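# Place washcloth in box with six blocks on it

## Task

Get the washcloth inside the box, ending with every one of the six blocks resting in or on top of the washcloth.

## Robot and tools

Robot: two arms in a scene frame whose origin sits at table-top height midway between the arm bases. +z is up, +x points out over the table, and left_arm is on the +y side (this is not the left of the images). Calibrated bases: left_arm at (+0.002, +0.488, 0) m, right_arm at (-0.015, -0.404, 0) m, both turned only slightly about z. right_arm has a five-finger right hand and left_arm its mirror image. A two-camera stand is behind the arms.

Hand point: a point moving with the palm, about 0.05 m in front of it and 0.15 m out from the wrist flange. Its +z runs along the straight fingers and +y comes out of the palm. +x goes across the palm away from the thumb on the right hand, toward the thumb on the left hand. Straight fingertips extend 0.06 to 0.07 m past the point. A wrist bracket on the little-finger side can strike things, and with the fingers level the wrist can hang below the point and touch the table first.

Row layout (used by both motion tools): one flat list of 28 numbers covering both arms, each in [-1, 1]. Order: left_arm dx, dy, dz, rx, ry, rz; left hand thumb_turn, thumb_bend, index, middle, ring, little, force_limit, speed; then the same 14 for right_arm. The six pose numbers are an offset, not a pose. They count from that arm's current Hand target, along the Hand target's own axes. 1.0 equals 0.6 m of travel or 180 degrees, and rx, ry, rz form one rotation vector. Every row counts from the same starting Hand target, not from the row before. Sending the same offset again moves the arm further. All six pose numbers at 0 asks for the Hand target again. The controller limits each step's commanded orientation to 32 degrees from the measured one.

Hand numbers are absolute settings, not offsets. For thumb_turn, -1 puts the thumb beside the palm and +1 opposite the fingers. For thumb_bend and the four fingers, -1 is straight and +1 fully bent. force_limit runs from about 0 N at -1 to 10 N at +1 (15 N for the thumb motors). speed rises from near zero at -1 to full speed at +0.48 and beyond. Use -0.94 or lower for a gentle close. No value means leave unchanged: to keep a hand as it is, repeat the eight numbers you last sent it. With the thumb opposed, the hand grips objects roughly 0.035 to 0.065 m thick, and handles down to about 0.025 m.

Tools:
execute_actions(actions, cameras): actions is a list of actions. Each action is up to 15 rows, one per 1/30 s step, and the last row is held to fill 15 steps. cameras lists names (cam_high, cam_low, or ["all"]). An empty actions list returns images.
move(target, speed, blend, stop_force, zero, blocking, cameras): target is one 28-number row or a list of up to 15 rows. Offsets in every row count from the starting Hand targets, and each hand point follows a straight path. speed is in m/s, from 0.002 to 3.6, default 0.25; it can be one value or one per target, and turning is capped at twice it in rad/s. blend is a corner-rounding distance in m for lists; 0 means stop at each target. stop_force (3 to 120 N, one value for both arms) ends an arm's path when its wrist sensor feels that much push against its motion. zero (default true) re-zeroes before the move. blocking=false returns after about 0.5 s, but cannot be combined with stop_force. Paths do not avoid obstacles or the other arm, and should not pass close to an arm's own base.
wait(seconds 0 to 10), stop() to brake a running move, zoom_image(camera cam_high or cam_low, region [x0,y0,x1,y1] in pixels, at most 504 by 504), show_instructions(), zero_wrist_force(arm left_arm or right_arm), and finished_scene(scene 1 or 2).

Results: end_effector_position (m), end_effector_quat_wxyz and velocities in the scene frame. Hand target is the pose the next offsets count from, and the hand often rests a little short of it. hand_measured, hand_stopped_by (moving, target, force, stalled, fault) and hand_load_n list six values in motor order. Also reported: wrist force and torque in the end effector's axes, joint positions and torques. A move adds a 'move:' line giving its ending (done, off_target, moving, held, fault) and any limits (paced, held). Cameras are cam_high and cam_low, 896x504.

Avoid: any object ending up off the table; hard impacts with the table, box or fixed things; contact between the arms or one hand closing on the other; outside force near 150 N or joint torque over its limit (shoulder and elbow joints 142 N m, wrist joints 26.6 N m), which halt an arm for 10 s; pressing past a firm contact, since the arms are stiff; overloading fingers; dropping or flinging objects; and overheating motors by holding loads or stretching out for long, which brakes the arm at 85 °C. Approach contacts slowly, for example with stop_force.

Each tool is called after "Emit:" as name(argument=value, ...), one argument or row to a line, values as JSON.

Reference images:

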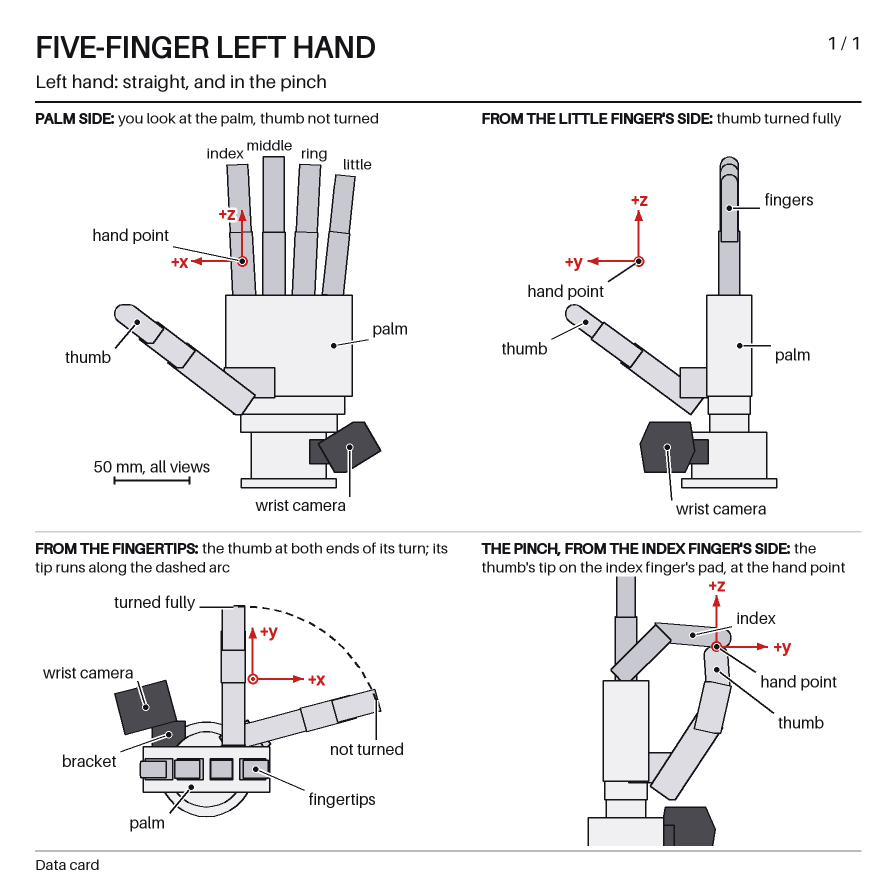

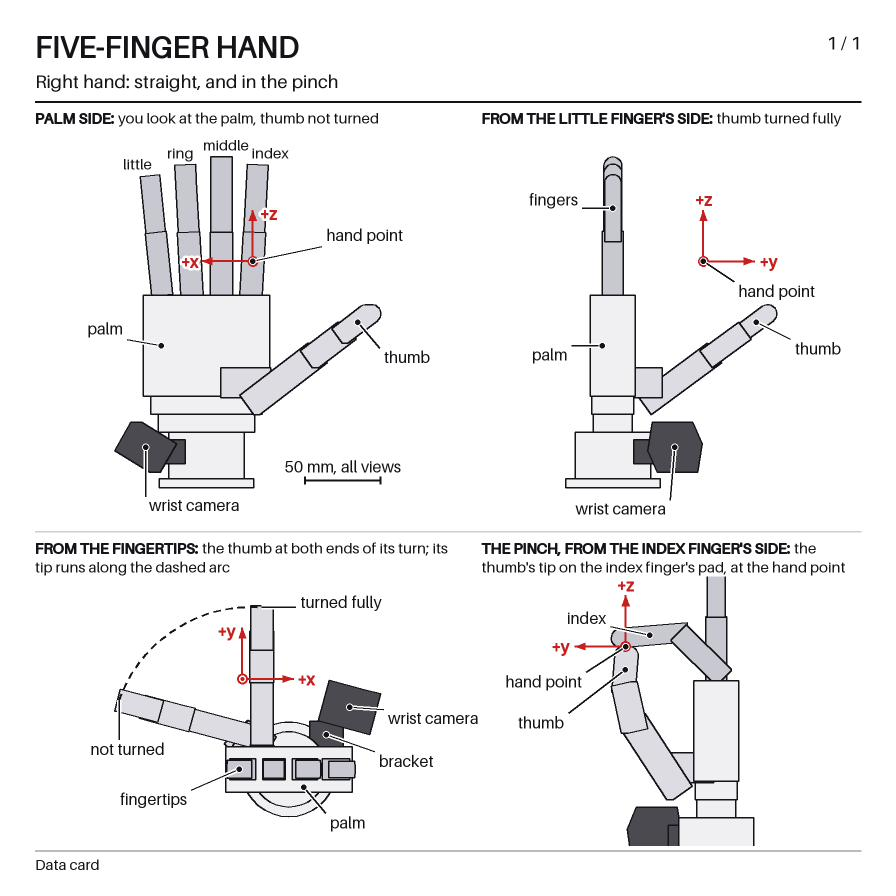

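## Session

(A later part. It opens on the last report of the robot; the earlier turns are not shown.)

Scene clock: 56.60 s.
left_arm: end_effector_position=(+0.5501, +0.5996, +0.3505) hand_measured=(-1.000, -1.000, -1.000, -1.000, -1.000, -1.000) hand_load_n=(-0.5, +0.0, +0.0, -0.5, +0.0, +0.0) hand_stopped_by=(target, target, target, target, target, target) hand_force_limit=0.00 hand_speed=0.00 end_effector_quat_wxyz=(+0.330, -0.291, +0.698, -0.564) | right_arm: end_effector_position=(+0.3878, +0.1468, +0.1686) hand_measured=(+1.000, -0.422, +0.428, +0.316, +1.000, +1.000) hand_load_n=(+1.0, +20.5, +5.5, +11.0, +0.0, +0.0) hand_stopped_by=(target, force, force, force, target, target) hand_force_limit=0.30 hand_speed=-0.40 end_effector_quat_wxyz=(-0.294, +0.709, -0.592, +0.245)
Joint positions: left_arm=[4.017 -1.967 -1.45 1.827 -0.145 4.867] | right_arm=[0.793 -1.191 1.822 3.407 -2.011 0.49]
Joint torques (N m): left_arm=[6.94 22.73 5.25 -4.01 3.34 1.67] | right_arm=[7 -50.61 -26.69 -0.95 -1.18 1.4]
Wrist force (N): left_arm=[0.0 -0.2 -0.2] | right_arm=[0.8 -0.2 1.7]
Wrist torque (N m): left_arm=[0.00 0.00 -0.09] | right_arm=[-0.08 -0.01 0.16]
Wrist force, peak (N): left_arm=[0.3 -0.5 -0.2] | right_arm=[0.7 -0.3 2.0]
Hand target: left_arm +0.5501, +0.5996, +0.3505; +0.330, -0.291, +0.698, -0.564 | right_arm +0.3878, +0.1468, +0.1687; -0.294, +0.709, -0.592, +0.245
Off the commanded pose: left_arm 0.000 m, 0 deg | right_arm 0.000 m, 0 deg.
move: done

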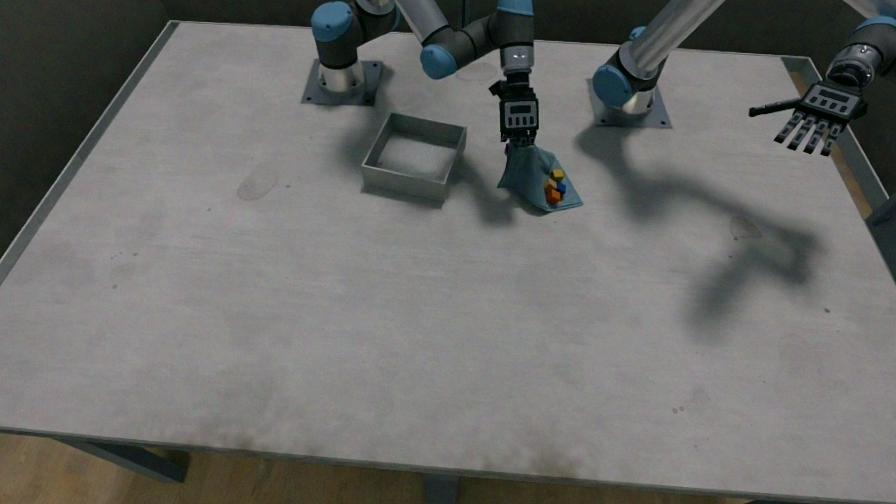

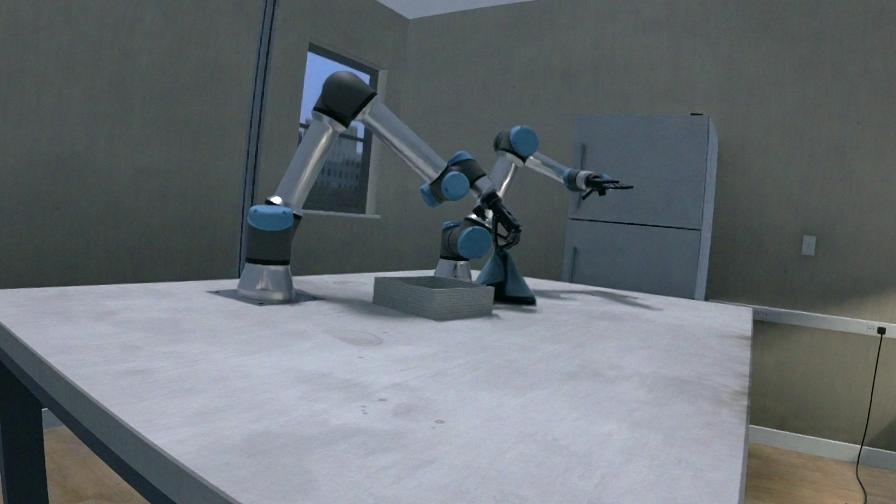

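Emit:
move(
  target=[0,0,0,0,0,0,-1,-1,-1,-1,-1,-1,0,0, 0,-0.0943,-0.0943,0,0,0,1,0.15,0.5,0.5,1,1,0.3,-0.4],
  speed=0.06,
  cameras=["all"],
)

Emit:
zoom_image(
  camera="cam_high",
  region=[480, 100, 640, 240],
)

Emit:
zoom_image(
  camera="cam_low",
  region=[440, 230, 580, 320],
)

Scene clock: 58.90 s.
left_arm: end_effector_position=(+0.5501, +0.5996, +0.3505) hand_measured=(-1.000, -1.000, -1.000, -1.000, -1.000, -1.000) hand_load_n=(-0.5, +0.0, +0.0, +0.0, +0.0, +0.0) hand_stopped_by=(target, target, target, target, target, target) hand_force_limit=0.00 hand_speed=0.00 end_effector_quat_wxyz=(+0.330, -0.291, +0.698, -0.564) | right_arm: end_effector_position=(+0.3877, +0.1468, +0.2486) hand_measured=(+1.000, -0.422, +0.428, +0.316, +1.000, +1.000) hand_load_n=(+1.0, +20.5, +5.5, +11.0, +0.0, +0.0) hand_stopped_by=(target, force, force, force, target, target) hand_force_limit=0.30 hand_speed=-0.40 end_effector_quat_wxyz=(-0.294, +0.709, -0.592, +0.245)
Joint positions: left_arm=[4.017 -1.967 -1.45 1.827 -0.145 4.867] | right_arm=[0.793 -1.288 1.722 3.604 -2.011 0.49]
Joint torques (N m): left_arm=[7.06 23.09 5.01 -4.12 3.48 1.69] | right_arm=[6.98 -48.41 -29.05 -0.93 -0.9 1.5]
Wrist force (N): left_arm=[0.1 -0.2 -0.1] | right_arm=[0.6 -0.3 1.4]
Wrist torque (N m): left_arm=[-0.01 0.00 -0.09] | right_arm=[-0.08 0.03 0.14]
Wrist force, peak (N): left_arm=[0.0 -0.5 -0.4] | right_arm=[0.8 -0.2 1.8]
Hand target: left_arm +0.5501, +0.5996, +0.3505; +0.330, -0.291, +0.698, -0.564 | right_arm +0.3877, +0.1468, +0.2487; -0.294, +0.709, -0.592, +0.245
Off the commanded pose: left_arm 0.000 m, 0 deg | right_arm 0.000 m, 0 deg.
move: done

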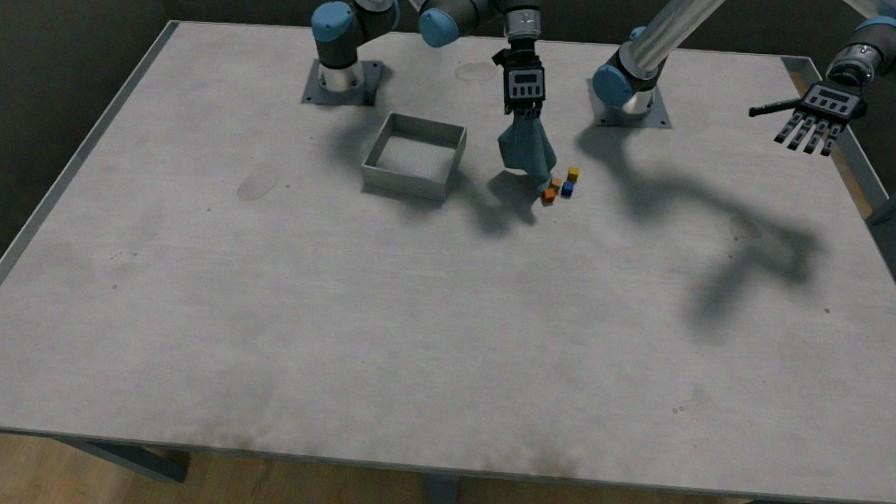

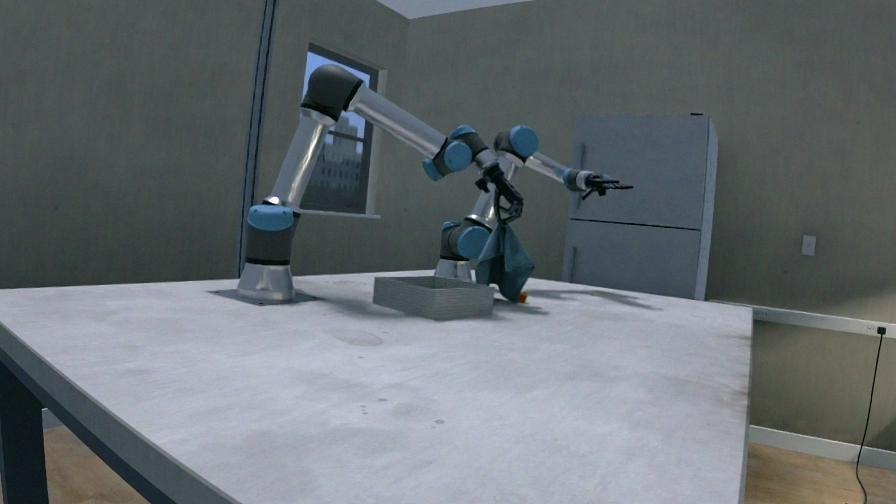

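Scaled by 3.150 from the camera's 896x504 image, which has a finer 1280x720 frame.

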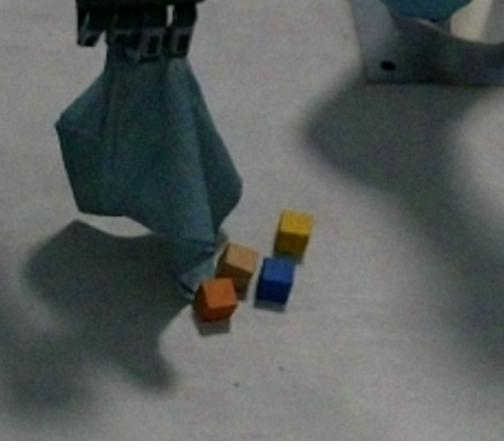

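Scaled by 3.600 from the camera's 896x504 image, which has a finer 1280x720 frame.

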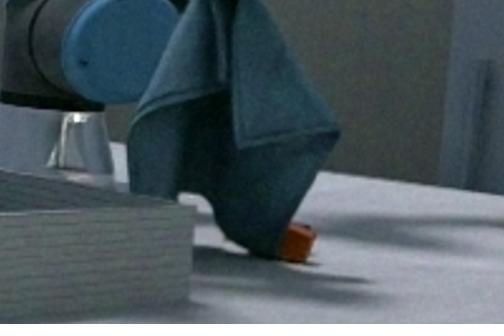

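Emit:
move(
  target=[0,0,0,0,0,0,-1,-1,-1,-1,-1,-1,0,0, 0,-0.1532,-0.1532,0,0,0,1,0.15,0.5,0.5,1,1,0.3,-0.4],
  speed=0.1,
  cameras=["all"],
)

Emit:
zoom_image(
  camera="cam_high",
  region=[480, 60, 640, 240],
)

Emit:
zoom_image(
  camera="cam_low",
  region=[440, 200, 580, 320],
)

Scene clock: 62.37 s.
left_arm: end_effector_position=(+0.5501, +0.5996, +0.3505) hand_measured=(-1.000, -1.000, -1.000, -1.000, -1.000, -1.000) hand_load_n=(-0.5, +0.0, +0.0, +0.0, -0.5, +0.0) hand_stopped_by=(target, target, target, target, target, target) hand_force_limit=0.00 hand_speed=0.00 end_effector_quat_wxyz=(+0.330, -0.291, +0.698, -0.564) | right_arm: end_effector_position=(+0.3877, +0.1468, +0.3787) hand_measured=(+1.000, -0.422, +0.428, +0.316, +1.000, +1.000) hand_load_n=(+1.0, +20.5, +5.5, +11.0, +0.5, +0.0) hand_stopped_by=(target, force, force, force, target, target) hand_force_limit=0.30 hand_speed=-0.40 end_effector_quat_wxyz=(-0.294, +0.709, -0.592, +0.245)
Joint positions: left_arm=[4.017 -1.967 -1.45 1.827 -0.145 4.867] | right_arm=[0.793 -1.371 1.481 3.928 -2.011 0.49]
Joint torques (N m): left_arm=[6.58 23.46 5 -4.11 3.4 1.66] | right_arm=[7.62 -40.49 -29.99 -0.87 -1.6 1.6]
Wrist force (N): left_arm=[0.0 -0.1 -0.1] | right_arm=[0.9 -0.3 1.5]
Wrist torque (N m): left_arm=[0.01 0.02 -0.10] | right_arm=[-0.06 -0.03 0.12]
Wrist force, peak (N): left_arm=[-0.1 -0.5 -0.4] | right_arm=[1.0 0.2 1.9]
Hand target: left_arm +0.5501, +0.5996, +0.3505; +0.330, -0.291, +0.698, -0.564 | right_arm +0.3877, +0.1468, +0.3787; -0.294, +0.709, -0.592, +0.245
Off the commanded pose: left_arm 0.000 m, 0 deg | right_arm 0.000 m, 0 deg.
move: done

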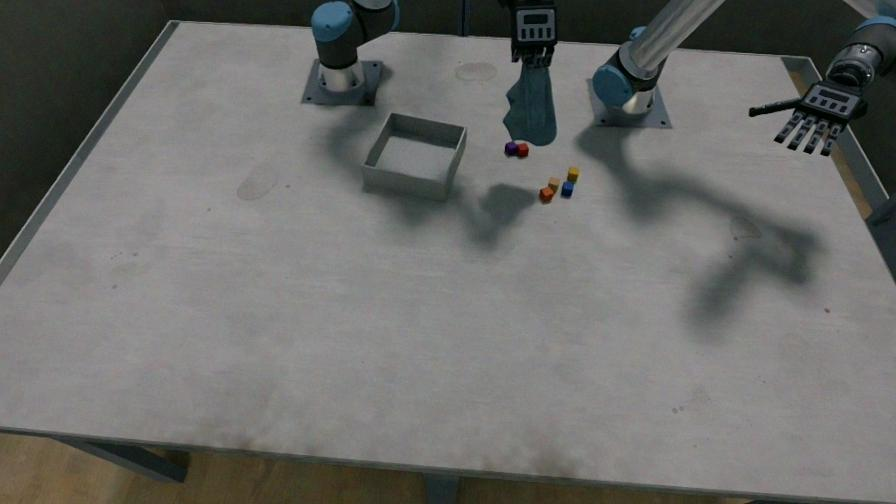

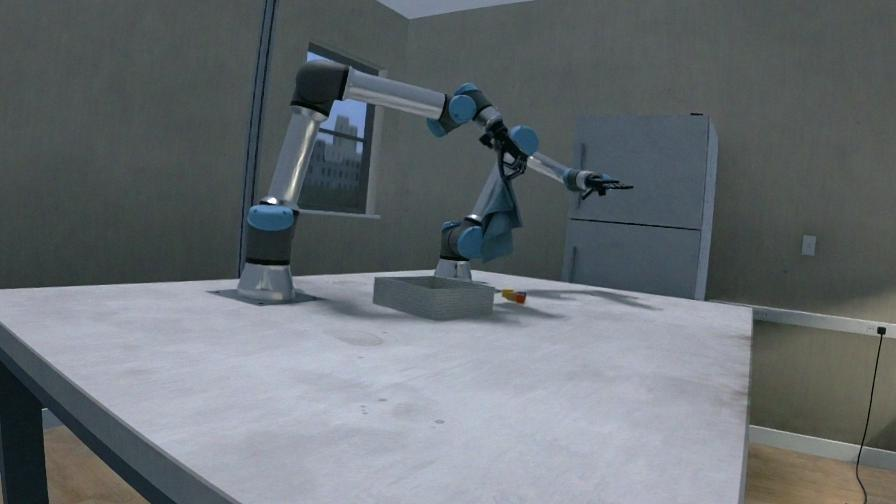

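Scaled by 2.800 from the camera's 896x504 image, which has a finer 1280x720 frame.

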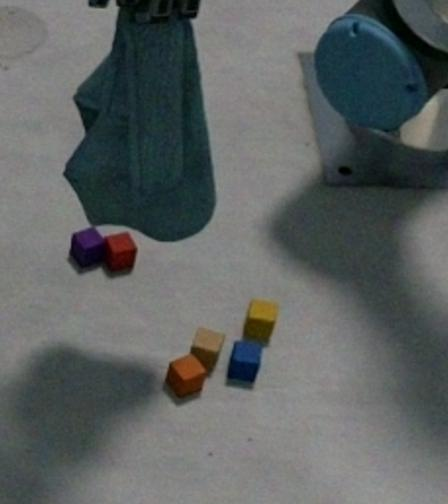

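Scaled by 3.600 from the camera's 896x504 image, which has a finer 1280x720 frame.

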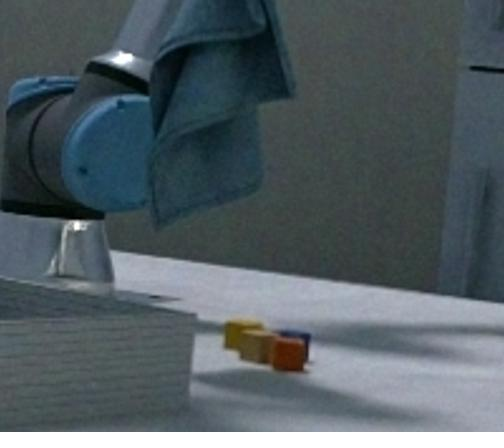

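Emit:
move(
  target=[
    [0,0,0,0,0,0,-1,-1,-1,-1,-1,-1,0,0, 0.3517,0.2208,-0.235,0,0,0,1,0.15,0.5,0.5,1,1,0.3,-0.4],
    [0,0,0,0,0,0,-1,-1,-1,-1,-1,-1,0,0, 0.3517,0.3387,-0.1172,0,0,0,1,0.15,0.5,0.5,1,1,0.3,-0.4],
  ],
  speed=[0.2,0.1],
  cameras=["all"],
)

Emit:
zoom_image(
  camera="cam_high",
  region=[340, 40, 520, 220],
)

Emit:
zoom_image(
  camera="cam_low",
  region=[340, 200, 540, 330],
)

Scene clock: 67.20 s.
left_arm: end_effector_position=(+0.5501, +0.5996, +0.3505) hand_measured=(-1.000, -1.000, -1.000, -1.000, -1.000, -1.000) hand_load_n=(+0.0, +0.0, -0.5, +0.0, -0.5, +0.0) hand_stopped_by=(target, target, target, target, target, target) hand_force_limit=0.00 hand_speed=0.00 end_effector_quat_wxyz=(+0.330, -0.291, +0.698, -0.564) | right_arm: end_effector_position=(+0.2352, -0.0954, +0.2847) hand_measured=(+1.000, -0.422, +0.428, +0.316, +1.000, +1.000) hand_load_n=(+1.0, +20.5, +5.0, +11.0, +0.0, +0.0) hand_stopped_by=(target, force, force, force, target, target) hand_force_limit=0.30 hand_speed=-0.40 end_effector_quat_wxyz=(-0.294, +0.709, -0.592, +0.245)
Joint positions: left_arm=[4.017 -1.967 -1.45 1.827 -0.145 4.867] | right_arm=[0.594 -2.073 2.325 3.726 -1.881 0.326]
Joint torques (N m): left_arm=[6.88 23.19 5.44 -4.03 3.44 1.6] | right_arm=[5.21 10.31 -12.33 -4.67 0.48 -1.69]
Wrist force (N): left_arm=[-0.1 -0.1 -0.1] | right_arm=[1.1 0.0 1.4]
Wrist torque (N m): left_arm=[0.00 0.03 -0.11] | right_arm=[-0.07 -0.05 0.15]
Wrist force, peak (N): left_arm=[0.1 -0.4 -0.6] | right_arm=[1.2 0.4 2.0]
Hand target: left_arm +0.5501, +0.5996, +0.3505; +0.330, -0.291, +0.698, -0.564 | right_arm +0.2351, -0.0954, +0.2846; -0.294, +0.709, -0.592, +0.245
Off the commanded pose: left_arm 0.000 m, 0 deg | right_arm 0.000 m, 0 deg.
move: done

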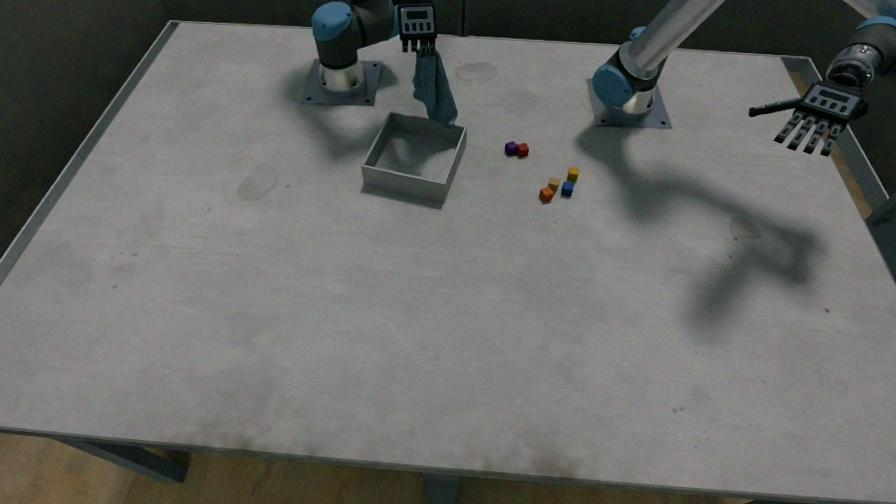

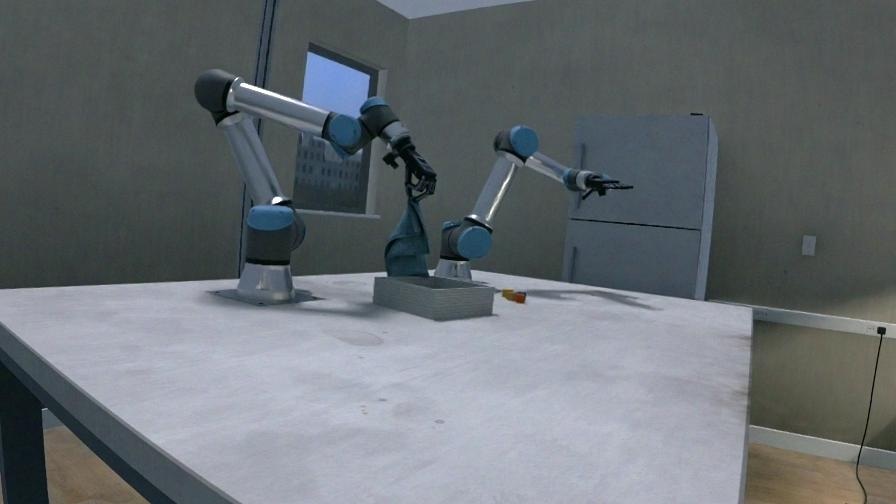

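Scaled by 2.800 from the camera's 896x504 image, which has a finer 1280x720 frame.

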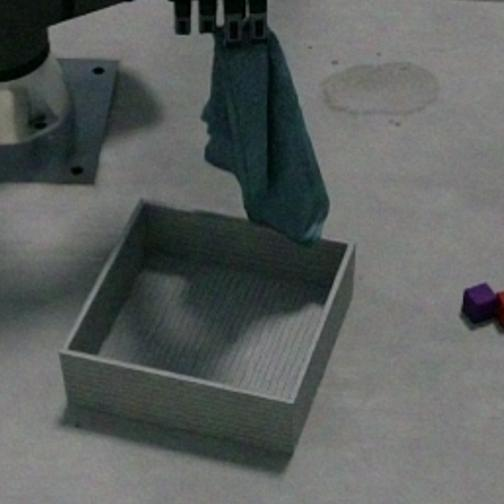

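Scaled by 2.520 from the camera's 896x504 image, which has a finer 1280x720 frame.

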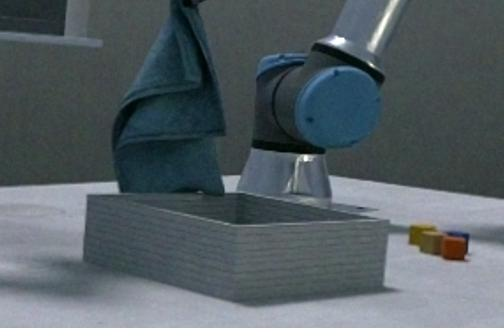

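Emit:
move(
  target=[
    [0,0,0,0,0,0,-1,-1,-1,-1,-1,-1,0,0, 0,-0.0648,-0.0648,0,0,0,1,0.15,0.5,0.5,1,1,0.3,-0.4],
    [0,0,0,0,0,0,-1,-1,-1,-1,-1,-1,0,0, 0.0887,-0.1135,-0.0162,0,0,0,1,0.15,0.5,0.5,1,1,0.3,-0.4],
    [0,0,0,0,0,0,-1,-1,-1,-1,-1,-1,0,0, 0.0887,0.0043,0.1017,0,0,0,1,0.15,0.5,0.5,1,1,0.3,-0.4],
  ],
  speed=0.1,
  blend=0.01,
  cameras=["all"],
)

Emit:
zoom_image(
  camera="cam_high",
  region=[340, 40, 520, 220],
)

Emit:
zoom_image(
  camera="cam_low",
  region=[340, 200, 540, 330],
)

Scene clock: 71.33 s.
left_arm: end_effector_position=(+0.5501, +0.5996, +0.3505) hand_measured=(-1.000, -1.000, -1.000, -1.000, -1.000, -1.000) hand_load_n=(+0.0, +0.0, +0.0, +0.0, +0.0, +0.0) hand_stopped_by=(target, target, target, target, target, target) hand_force_limit=0.00 hand_speed=0.00 end_effector_quat_wxyz=(+0.330, -0.291, +0.698, -0.564) | right_arm: end_effector_position=(+0.2853, -0.1404, +0.2397) hand_measured=(+1.000, -0.422, +0.428, +0.316, +1.000, +1.000) hand_load_n=(+1.0, +20.5, +5.5, +11.0, +0.0, +0.0) hand_stopped_by=(target, force, force, force, target, target) hand_force_limit=0.30 hand_speed=-0.40 end_effector_quat_wxyz=(-0.294, +0.709, -0.592, +0.245)
Joint positions: left_arm=[4.017 -1.967 -1.45 1.827 -0.145 4.867] | right_arm=[0.332 -2.051 2.444 3.542 -1.701 0.132]
Joint torques (N m): left_arm=[6.44 23.02 5.76 -4.06 3.55 1.65] | right_arm=[7.26 10.79 -11.55 -4.59 -1.41 1.56]
Wrist force (N): left_arm=[0.2 -0.3 -0.1] | right_arm=[1.1 -0.1 1.4]
Wrist torque (N m): left_arm=[-0.03 -0.02 -0.08] | right_arm=[-0.09 -0.01 0.21]
Wrist force, peak (N): left_arm=[0.4 -0.5 -0.5] | right_arm=[1.3 0.8 2.0]
Hand target: left_arm +0.5501, +0.5996, +0.3505; +0.330, -0.291, +0.698, -0.564 | right_arm +0.2853, -0.1403, +0.2397; -0.294, +0.709, -0.592, +0.245
Off the commanded pose: left_arm 0.000 m, 0 deg | right_arm 0.000 m, 0 deg.
move: done

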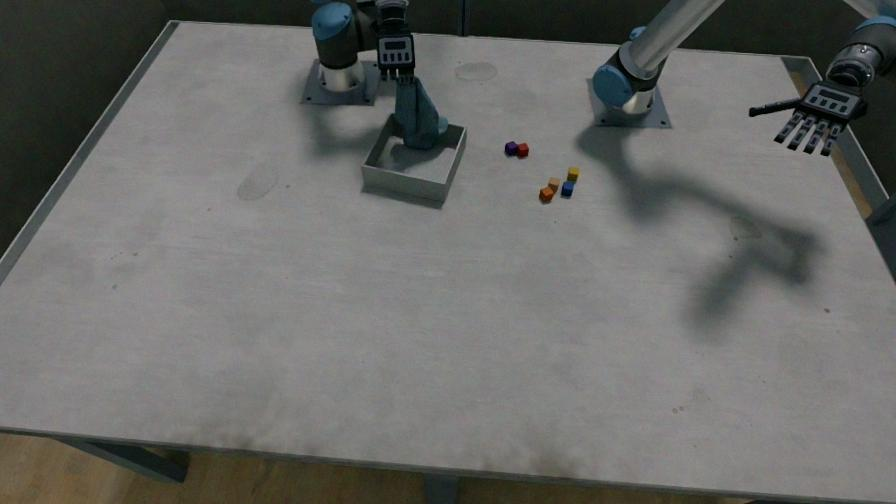

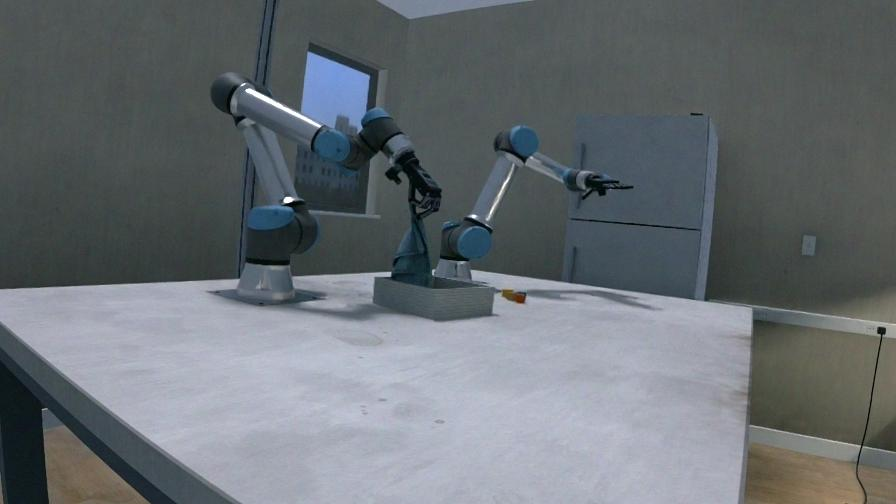

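Scaled by 2.800 from the camera's 896x504 image, which has a finer 1280x720 frame.

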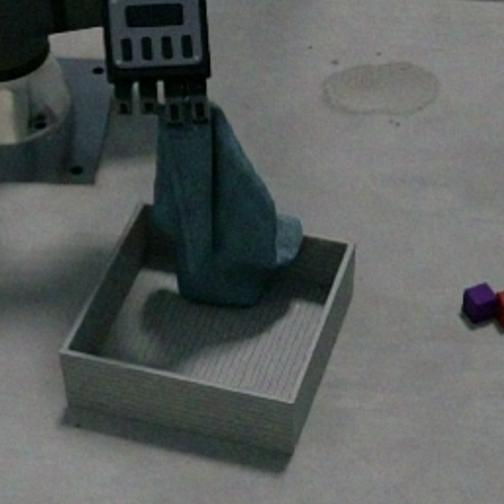

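Scaled by 2.520 from the camera's 896x504 image, which has a finer 1280x720 frame.

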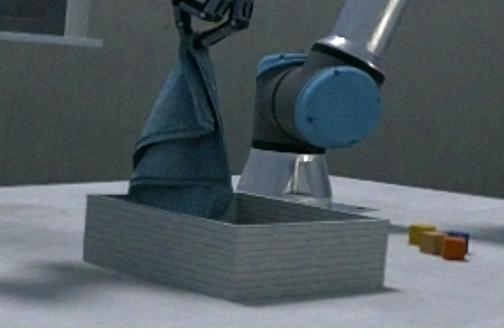

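Emit:
move(
  target=[
    [0,0,0,0,0,0,-1,-1,-1,-1,-1,-1,0,0, 0.0127,0.0427,0.0753,0,0,0,1,0.15,0.5,0.5,1,1,0.3,-0.4],
    [0,0,0,0,0,0,-1,-1,-1,-1,-1,-1,0,0, 0.0375,0.0685,0.1908,0,0,0,1,0.15,0.5,0.5,1,1,0.3,-0.4],
    [0,0,0,0,0,0,-1,-1,-1,-1,-1,-1,0,0, 0.056,0.0822,0.2832,0,0,0,1,0.15,0.5,0.5,1,1,0.3,-0.4],
  ],
  speed=0.1,
  blend=0.01,
  cameras=["all"],
)

Emit:
zoom_image(
  camera="cam_high",
  region=[340, 40, 520, 220],
)

Emit:
zoom_image(
  camera="cam_low",
  region=[340, 200, 540, 330],
)

Scene clock: 75.43 s.
left_arm: end_effector_position=(+0.5501, +0.5996, +0.3505) hand_measured=(-1.000, -1.000, -1.000, -1.000, -1.000, -1.000) hand_load_n=(-0.5, +0.0, +0.0, +0.0, +0.0, +0.0) hand_stopped_by=(target, target, target, target, target, target) hand_force_limit=0.00 hand_speed=0.00 end_effector_quat_wxyz=(+0.330, -0.291, +0.698, -0.564) | right_arm: end_effector_position=(+0.3753, -0.1582, +0.0847) hand_measured=(+1.000, -0.422, +0.428, +0.316, +1.000, +1.000) hand_load_n=(+1.0, +20.5, +5.5, +11.5, +0.0, +0.0) hand_stopped_by=(target, force, force, force, target, target) hand_force_limit=0.30 hand_speed=-0.40 end_effector_quat_wxyz=(-0.294, +0.709, -0.592, +0.245)
Joint positions: left_arm=[4.017 -1.967 -1.45 1.827 -0.145 4.867] | right_arm=[0.173 -1.449 2.556 2.82 -1.589 0.018]
Joint torques (N m): left_arm=[6.87 23.29 5.76 -4.13 3.38 1.63] | right_arm=[-7.3 -5.42 -19.34 -4.56 1.68 -1.71]
Wrist force (N): left_arm=[0.1 -0.3 -0.1] | right_arm=[1.0 -0.4 1.1]
Wrist torque (N m): left_arm=[-0.03 -0.01 -0.08] | right_arm=[-0.08 -0.04 0.22]
Wrist force, peak (N): left_arm=[0.1 -0.3 -0.5] | right_arm=[1.3 -0.4 1.8]
Hand target: left_arm +0.5501, +0.5996, +0.3505; +0.330, -0.291, +0.698, -0.564 | right_arm +0.3753, -0.1582, +0.0847; -0.294, +0.709, -0.592, +0.245
Off the commanded pose: left_arm 0.000 m, 0 deg | right_arm 0.000 m, 0 deg.
move: done

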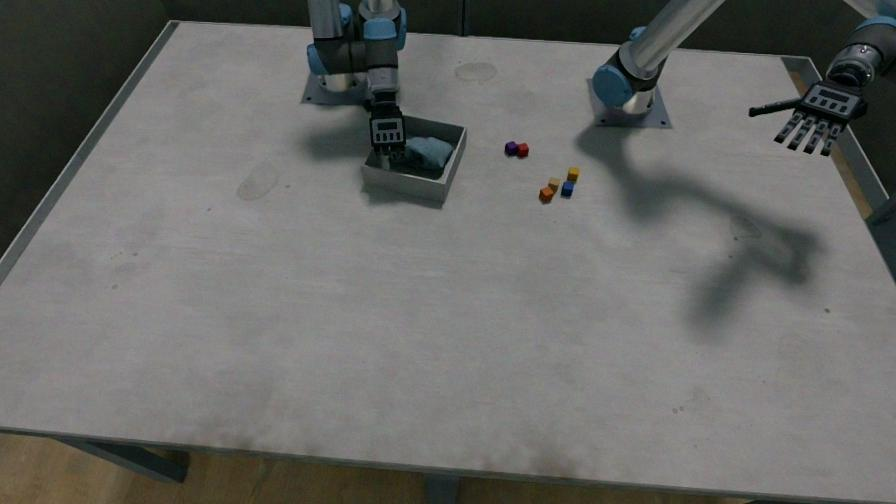

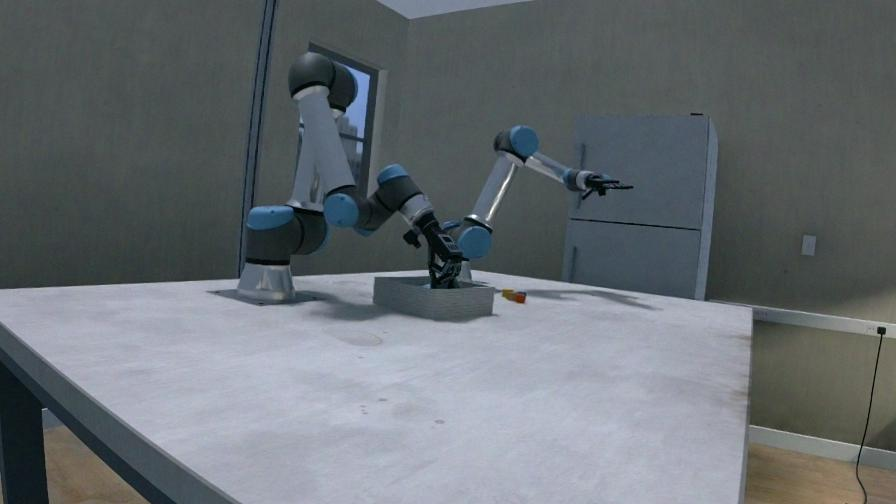

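Scaled by 2.800 from the camera's 896x504 image, which has a finer 1280x720 frame.

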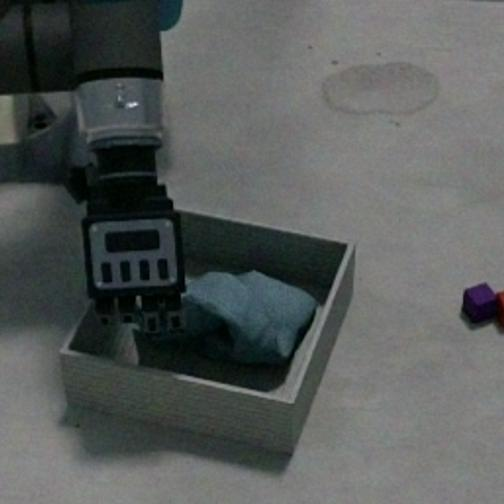

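Scaled by 2.520 from the camera's 896x504 image, which has a finer 1280x720 frame.

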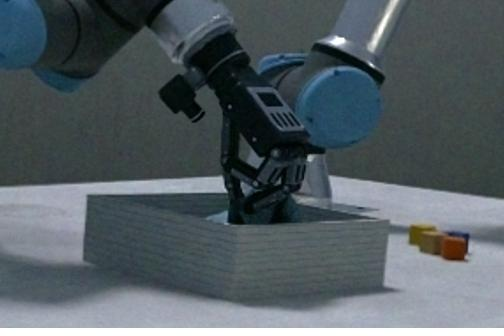

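Emit:
move(
  target=[
    [0,0,0,0,0,0,-1,-1,-1,-1,-1,-1,0,0, -0.0024,0.034,0.0151,0,0,0,1,0.15,0.5,0.5,1,1,0.3,-0.4],
    [0,0,0,0,0,0,-1,-1,-1,-1,-1,-1,0,0, -0.0024,0.034,0.0151,0,0,0,1,-1,0.0,0.0,1,1,0.3,-0.3],
  ],
  speed=0.06,
  cameras=["all"],
)

Emit:
zoom_image(
  camera="cam_high",
  region=[340, 40, 520, 220],
)

Scene clock: 78.30 s.
left_arm: end_effector_position=(+0.5501, +0.5996, +0.3505) hand_measured=(-1.000, -1.000, -1.000, -1.000, -1.000, -1.000) hand_load_n=(+0.0, +0.0, +0.0, +0.0, +0.0, +0.0) hand_stopped_by=(target, target, target, target, target, target) hand_force_limit=0.00 hand_speed=0.00 end_effector_quat_wxyz=(+0.330, -0.291, +0.698, -0.564) | right_arm: end_effector_position=(+0.3672, -0.1582, +0.0639) hand_measured=(+1.000, -1.000, +0.000, +0.000, +1.000, +1.000) hand_load_n=(+0.0, +0.0, +0.0, +0.0, +0.0, +0.0) hand_stopped_by=(target, target, target, target, target, target) hand_force_limit=0.30 hand_speed=-0.30 end_effector_quat_wxyz=(-0.294, +0.709, -0.592, +0.245)
Joint positions: left_arm=[4.017 -1.967 -1.45 1.827 -0.145 4.867] | right_arm=[0.179 -1.379 2.588 2.717 -1.593 0.023]
Joint torques (N m): left_arm=[6.26 22.97 6.25 -3.93 3.44 1.58] | right_arm=[6.31 -6.57 -1.14 -4.67 -1.07 1.5]
Wrist force (N): left_arm=[0.2 -0.2 -0.3] | right_arm=[0.8 -0.3 1.3]
Wrist torque (N m): left_arm=[-0.01 -0.02 -0.09] | right_arm=[-0.07 -0.02 0.08]
Wrist force, peak (N): left_arm=[0.1 -0.3 -0.6] | right_arm=[1.2 -0.6 1.3]
Hand target: left_arm +0.5501, +0.5996, +0.3505; +0.330, -0.291, +0.698, -0.564 | right_arm +0.3672, -0.1582, +0.0639; -0.294, +0.709, -0.592, +0.245
Off the commanded pose: left_arm 0.000 m, 0 deg | right_arm 0.000 m, 0 deg.
move: done

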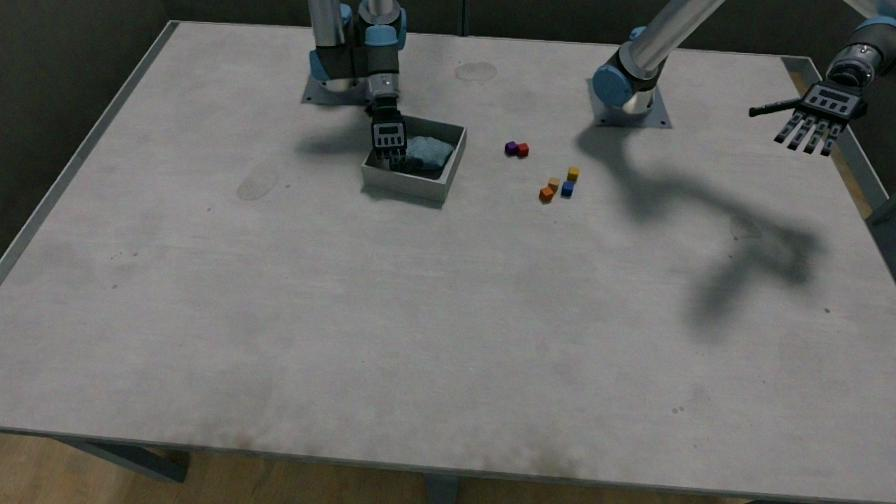

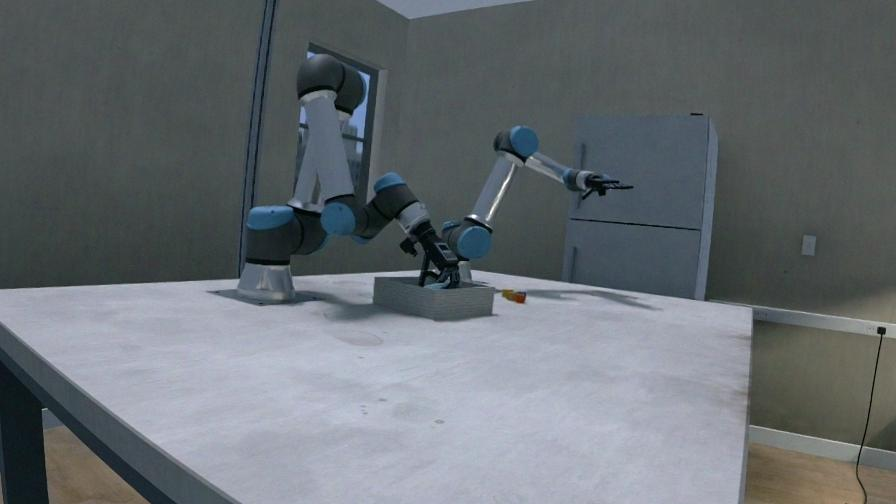

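Scaled by 2.800 from the camera's 896x504 image, which has a finer 1280x720 frame.

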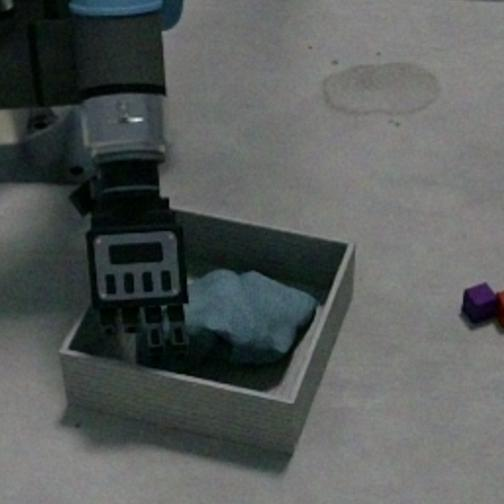

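Emit:
move(
  target=[
    [0,0,0,0,0,0,-1,-1,-1,-1,-1,-1,0,0, 0,-0.1179,-0.1179,0,0,0,1,-1,0.0,0.0,1,1,0.3,-0.3],
    [0,0,0,0,0,0,-1,-1,-1,-1,-1,-1,0,0, -0.22,-0.1709,-0.169,0,0,0,1,-1,0.0,0.0,1,1,0.3,-0.3],
  ],
  speed=0.25,
  blend=0.03,
  cameras=["all"],
)

Emit:
zoom_image(
  camera="cam_high",
  region=[490, 120, 610, 220],
)

Emit:
zoom_image(
  camera="cam_high",
  region=[350, 100, 480, 220],
)

Scene clock: 81.20 s.
left_arm: end_effector_position=(+0.5501, +0.5996, +0.3505) hand_measured=(-1.000, -1.000, -1.000, -1.000, -1.000, -1.000) hand_load_n=(-0.5, +0.0, +0.0, +0.0, +0.0, +0.0) hand_stopped_by=(target, target, target, target, target, target) hand_force_limit=0.00 hand_speed=0.00 end_effector_quat_wxyz=(+0.330, -0.291, +0.698, -0.564) | right_arm: end_effector_position=(+0.3443, -0.0282, +0.2080) hand_measured=(+1.000, -1.000, +0.000, +0.000, +1.000, +1.000) hand_load_n=(+0.0, +0.0, +0.0, +0.0, +0.0, +0.0) hand_stopped_by=(target, target, target, target, target, target) hand_force_limit=0.30 hand_speed=-0.30 end_effector_quat_wxyz=(-0.294, +0.709, -0.592, +0.245)
Joint positions: left_arm=[4.017 -1.967 -1.45 1.827 -0.145 4.867] | right_arm=[0.568 -1.617 2.234 3.355 -1.864 0.307]
Joint torques (N m): left_arm=[6.75 23.3 5.53 -4.14 3.4 1.6] | right_arm=[6.65 -5.81 -26.69 -0.85 -1.66 1.6]
Wrist force (N): left_arm=[0.1 -0.3 -0.3] | right_arm=[0.9 -0.4 1.2]
Wrist torque (N m): left_arm=[-0.02 -0.02 -0.08] | right_arm=[-0.10 0.02 0.01]
Wrist force, peak (N): left_arm=[0.3 -0.5 -0.3] | right_arm=[2.1 -0.9 0.9]
Hand target: left_arm +0.5501, +0.5996, +0.3505; +0.330, -0.291, +0.698, -0.564 | right_arm +0.3443, -0.0282, +0.2081; -0.294, +0.709, -0.592, +0.245
Off the commanded pose: left_arm 0.000 m, 0 deg | right_arm 0.000 m, 0 deg.
move: done

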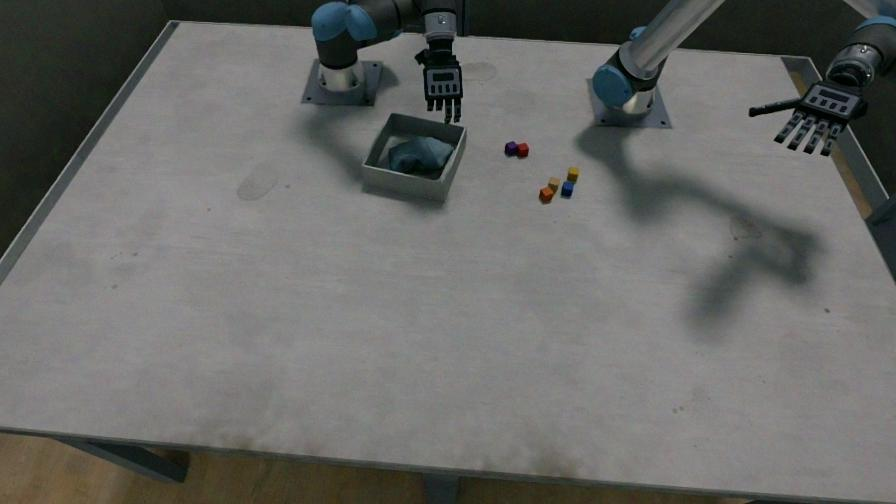

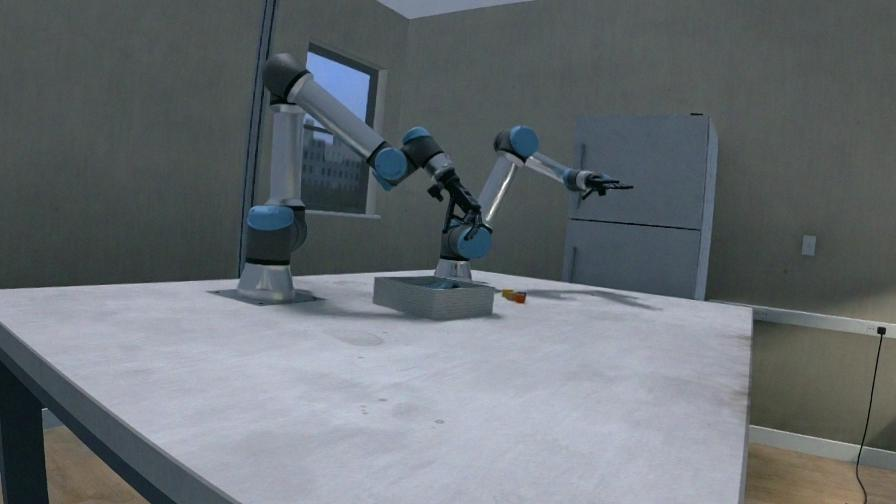

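Scaled by 4.200 from the camera's 896x504 image, which has a finer 1280x720 frame.

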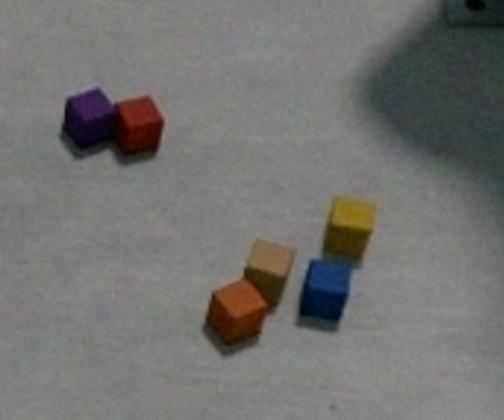

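Scaled by 3.877 from the camera's 896x504 image, which has a finer 1280x720 frame.

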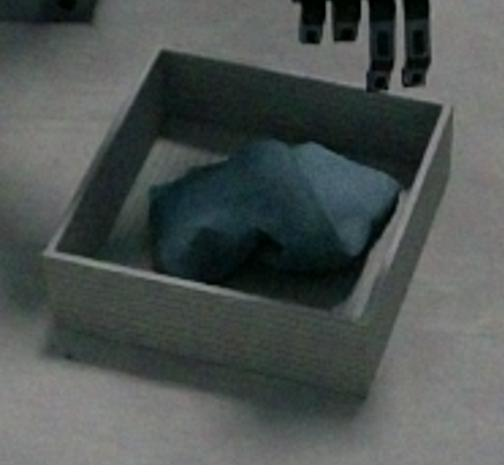

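Emit:
move(
  target=[0,0,0,0,0,0,-1,-1,-1,-1,-1,-1,0,0, 0.036,0.1655,0.0892,0,0,0,1,-1,0.15,0.15,1,1,0.3,0],
  speed=0.2,
)

Emit:
move(
  target=[0,0,0,0,0,0,-1,-1,-1,-1,-1,-1,0,0, 0,0.0849,0.0849,0,0,0,1,-1,0.15,0.15,1,1,0.3,0],
  speed=0.04,
  stop_force=6,
  cameras=["all"],
)

Emit:
zoom_image(
  camera="cam_high",
  region=[350, 60, 480, 220],
)

Scene clock: 88.90 s.
left_arm: end_effector_position=(+0.5501, +0.5996, +0.3505) hand_measured=(-1.000, -1.000, -1.000, -1.000, -1.000, -1.000) hand_load_n=(-0.5, +0.0, +0.0, +0.0, +0.0, +0.0) hand_stopped_by=(target, target, target, target, target, target) hand_force_limit=0.00 hand_speed=0.00 end_effector_quat_wxyz=(+0.330, -0.291, +0.698, -0.564) | right_arm: end_effector_position=(+0.3164, -0.0552, +0.1000) hand_measured=(+1.000, -1.000, +0.150, +0.150, +1.000, +1.000) hand_load_n=(+0.0, +0.0, +0.0, +0.0, +0.0, +0.0) hand_stopped_by=(target, target, target, target, target, target) hand_force_limit=0.30 hand_speed=0.00 end_effector_quat_wxyz=(-0.294, +0.709, -0.592, +0.245)
Joint positions: left_arm=[4.017 -1.967 -1.45 1.827 -0.145 4.867] | right_arm=[0.549 -1.449 2.461 2.956 -1.851 0.292]
Joint torques (N m): left_arm=[6.95 22.95 6.09 -4.03 3.36 1.53] | right_arm=[-7.46 -7.75 -3.82 -4.54 1.37 -1.66]
Wrist force (N): left_arm=[0.2 -0.2 -0.1] | right_arm=[1.1 -0.2 1.2]
Wrist torque (N m): left_arm=[-0.02 -0.02 -0.08] | right_arm=[-0.05 -0.04 0.23]
Wrist force, peak (N): left_arm=[0.2 -0.6 -0.4] | right_arm=[1.5 0.5 1.7]
Hand target: left_arm +0.5501, +0.5996, +0.3505; +0.330, -0.291, +0.698, -0.564 | right_arm +0.3164, -0.0552, +0.1000; -0.294, +0.709, -0.592, +0.245
Off the commanded pose: left_arm 0.000 m, 0 deg | right_arm 0.000 m, 0 deg.
move: done

Scene clock: 91.77 s.
left_arm: end_effector_position=(+0.5501, +0.5996, +0.3505) hand_measured=(-1.000, -1.000, -1.000, -1.000, -1.000, -1.000) hand_load_n=(+0.0, +0.0, +0.0, +0.0, +0.0, -0.5) hand_stopped_by=(target, target, target, target, target, target) hand_force_limit=0.00 hand_speed=0.00 end_effector_quat_wxyz=(+0.330, -0.291, +0.698, -0.564) | right_arm: end_effector_position=(+0.3164, -0.0553, +0.0337) hand_measured=(+1.000, -1.000, +0.150, +0.150, +1.000, +1.000) hand_load_n=(+0.0, +0.0, +0.0, -3.0, +0.0, +0.0) hand_stopped_by=(target, target, target, target, target, target) hand_force_limit=0.30 hand_speed=0.00 end_effector_quat_wxyz=(-0.294, +0.709, -0.592, +0.245)
Joint positions: left_arm=[4.017 -1.967 -1.45 1.827 -0.145 4.867] | right_arm=[0.549 -1.218 2.497 2.689 -1.851 0.292]
Joint torques (N m): left_arm=[6.48 23.9 6.27 -4.01 3.47 1.65] | right_arm=[2.62 -35.16 -14.14 0.21 1.37 0.64]
Wrist force (N): left_arm=[-0.1 -0.6 -0.2] | right_arm=[1.7 -4.2 -1.7]
Wrist torque (N m): left_arm=[-0.07 0.02 -0.09] | right_arm=[-0.11 -0.03 0.15]
Wrist force, peak (N): left_arm=[0.4 -0.4 -0.3] | right_arm=[1.9 -10.3 -7.0]
Hand target: left_arm +0.5501, +0.5996, +0.3505; +0.330, -0.291, +0.698, -0.564 | right_arm +0.3163, -0.0552, +0.0337; -0.294, +0.709, -0.592, +0.245 (not the last commanded pose)
Off the commanded pose: left_arm 0.000 m, 0 deg | right_arm 0.006 m, 0 deg.
move: contact (right_arm)

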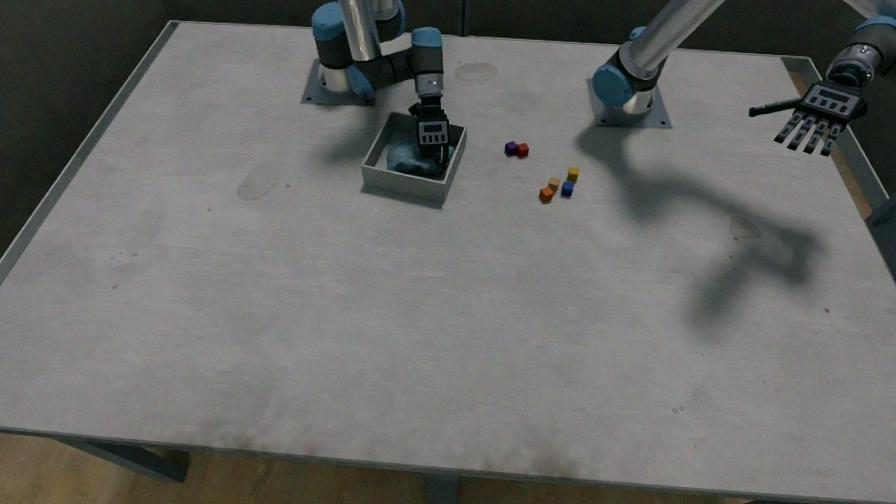

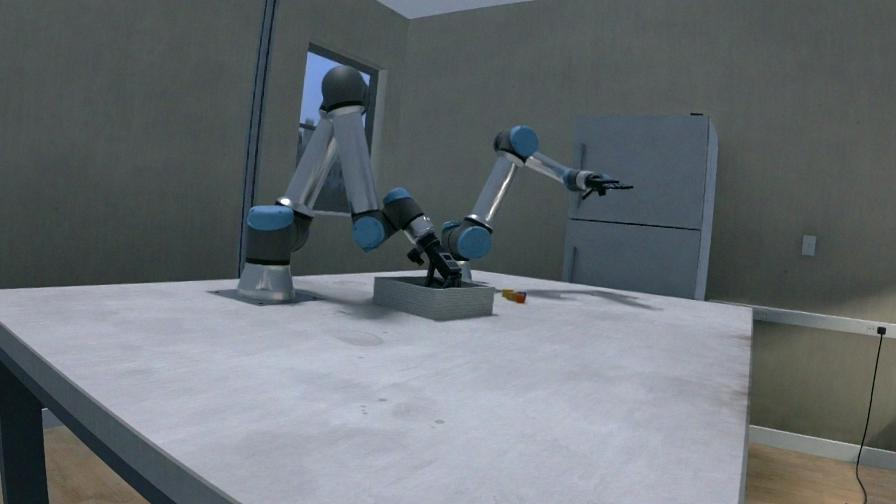

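Scaled by 3.150 from the camera's 896x504 image, which has a finer 1280x720 frame.

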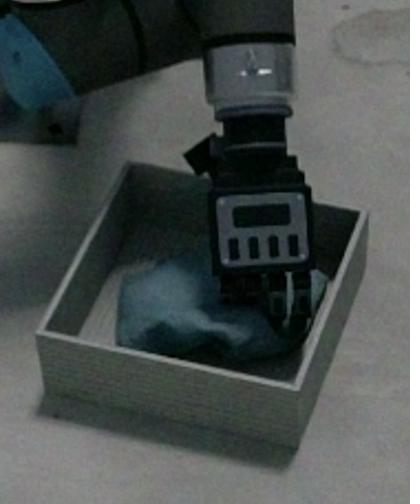

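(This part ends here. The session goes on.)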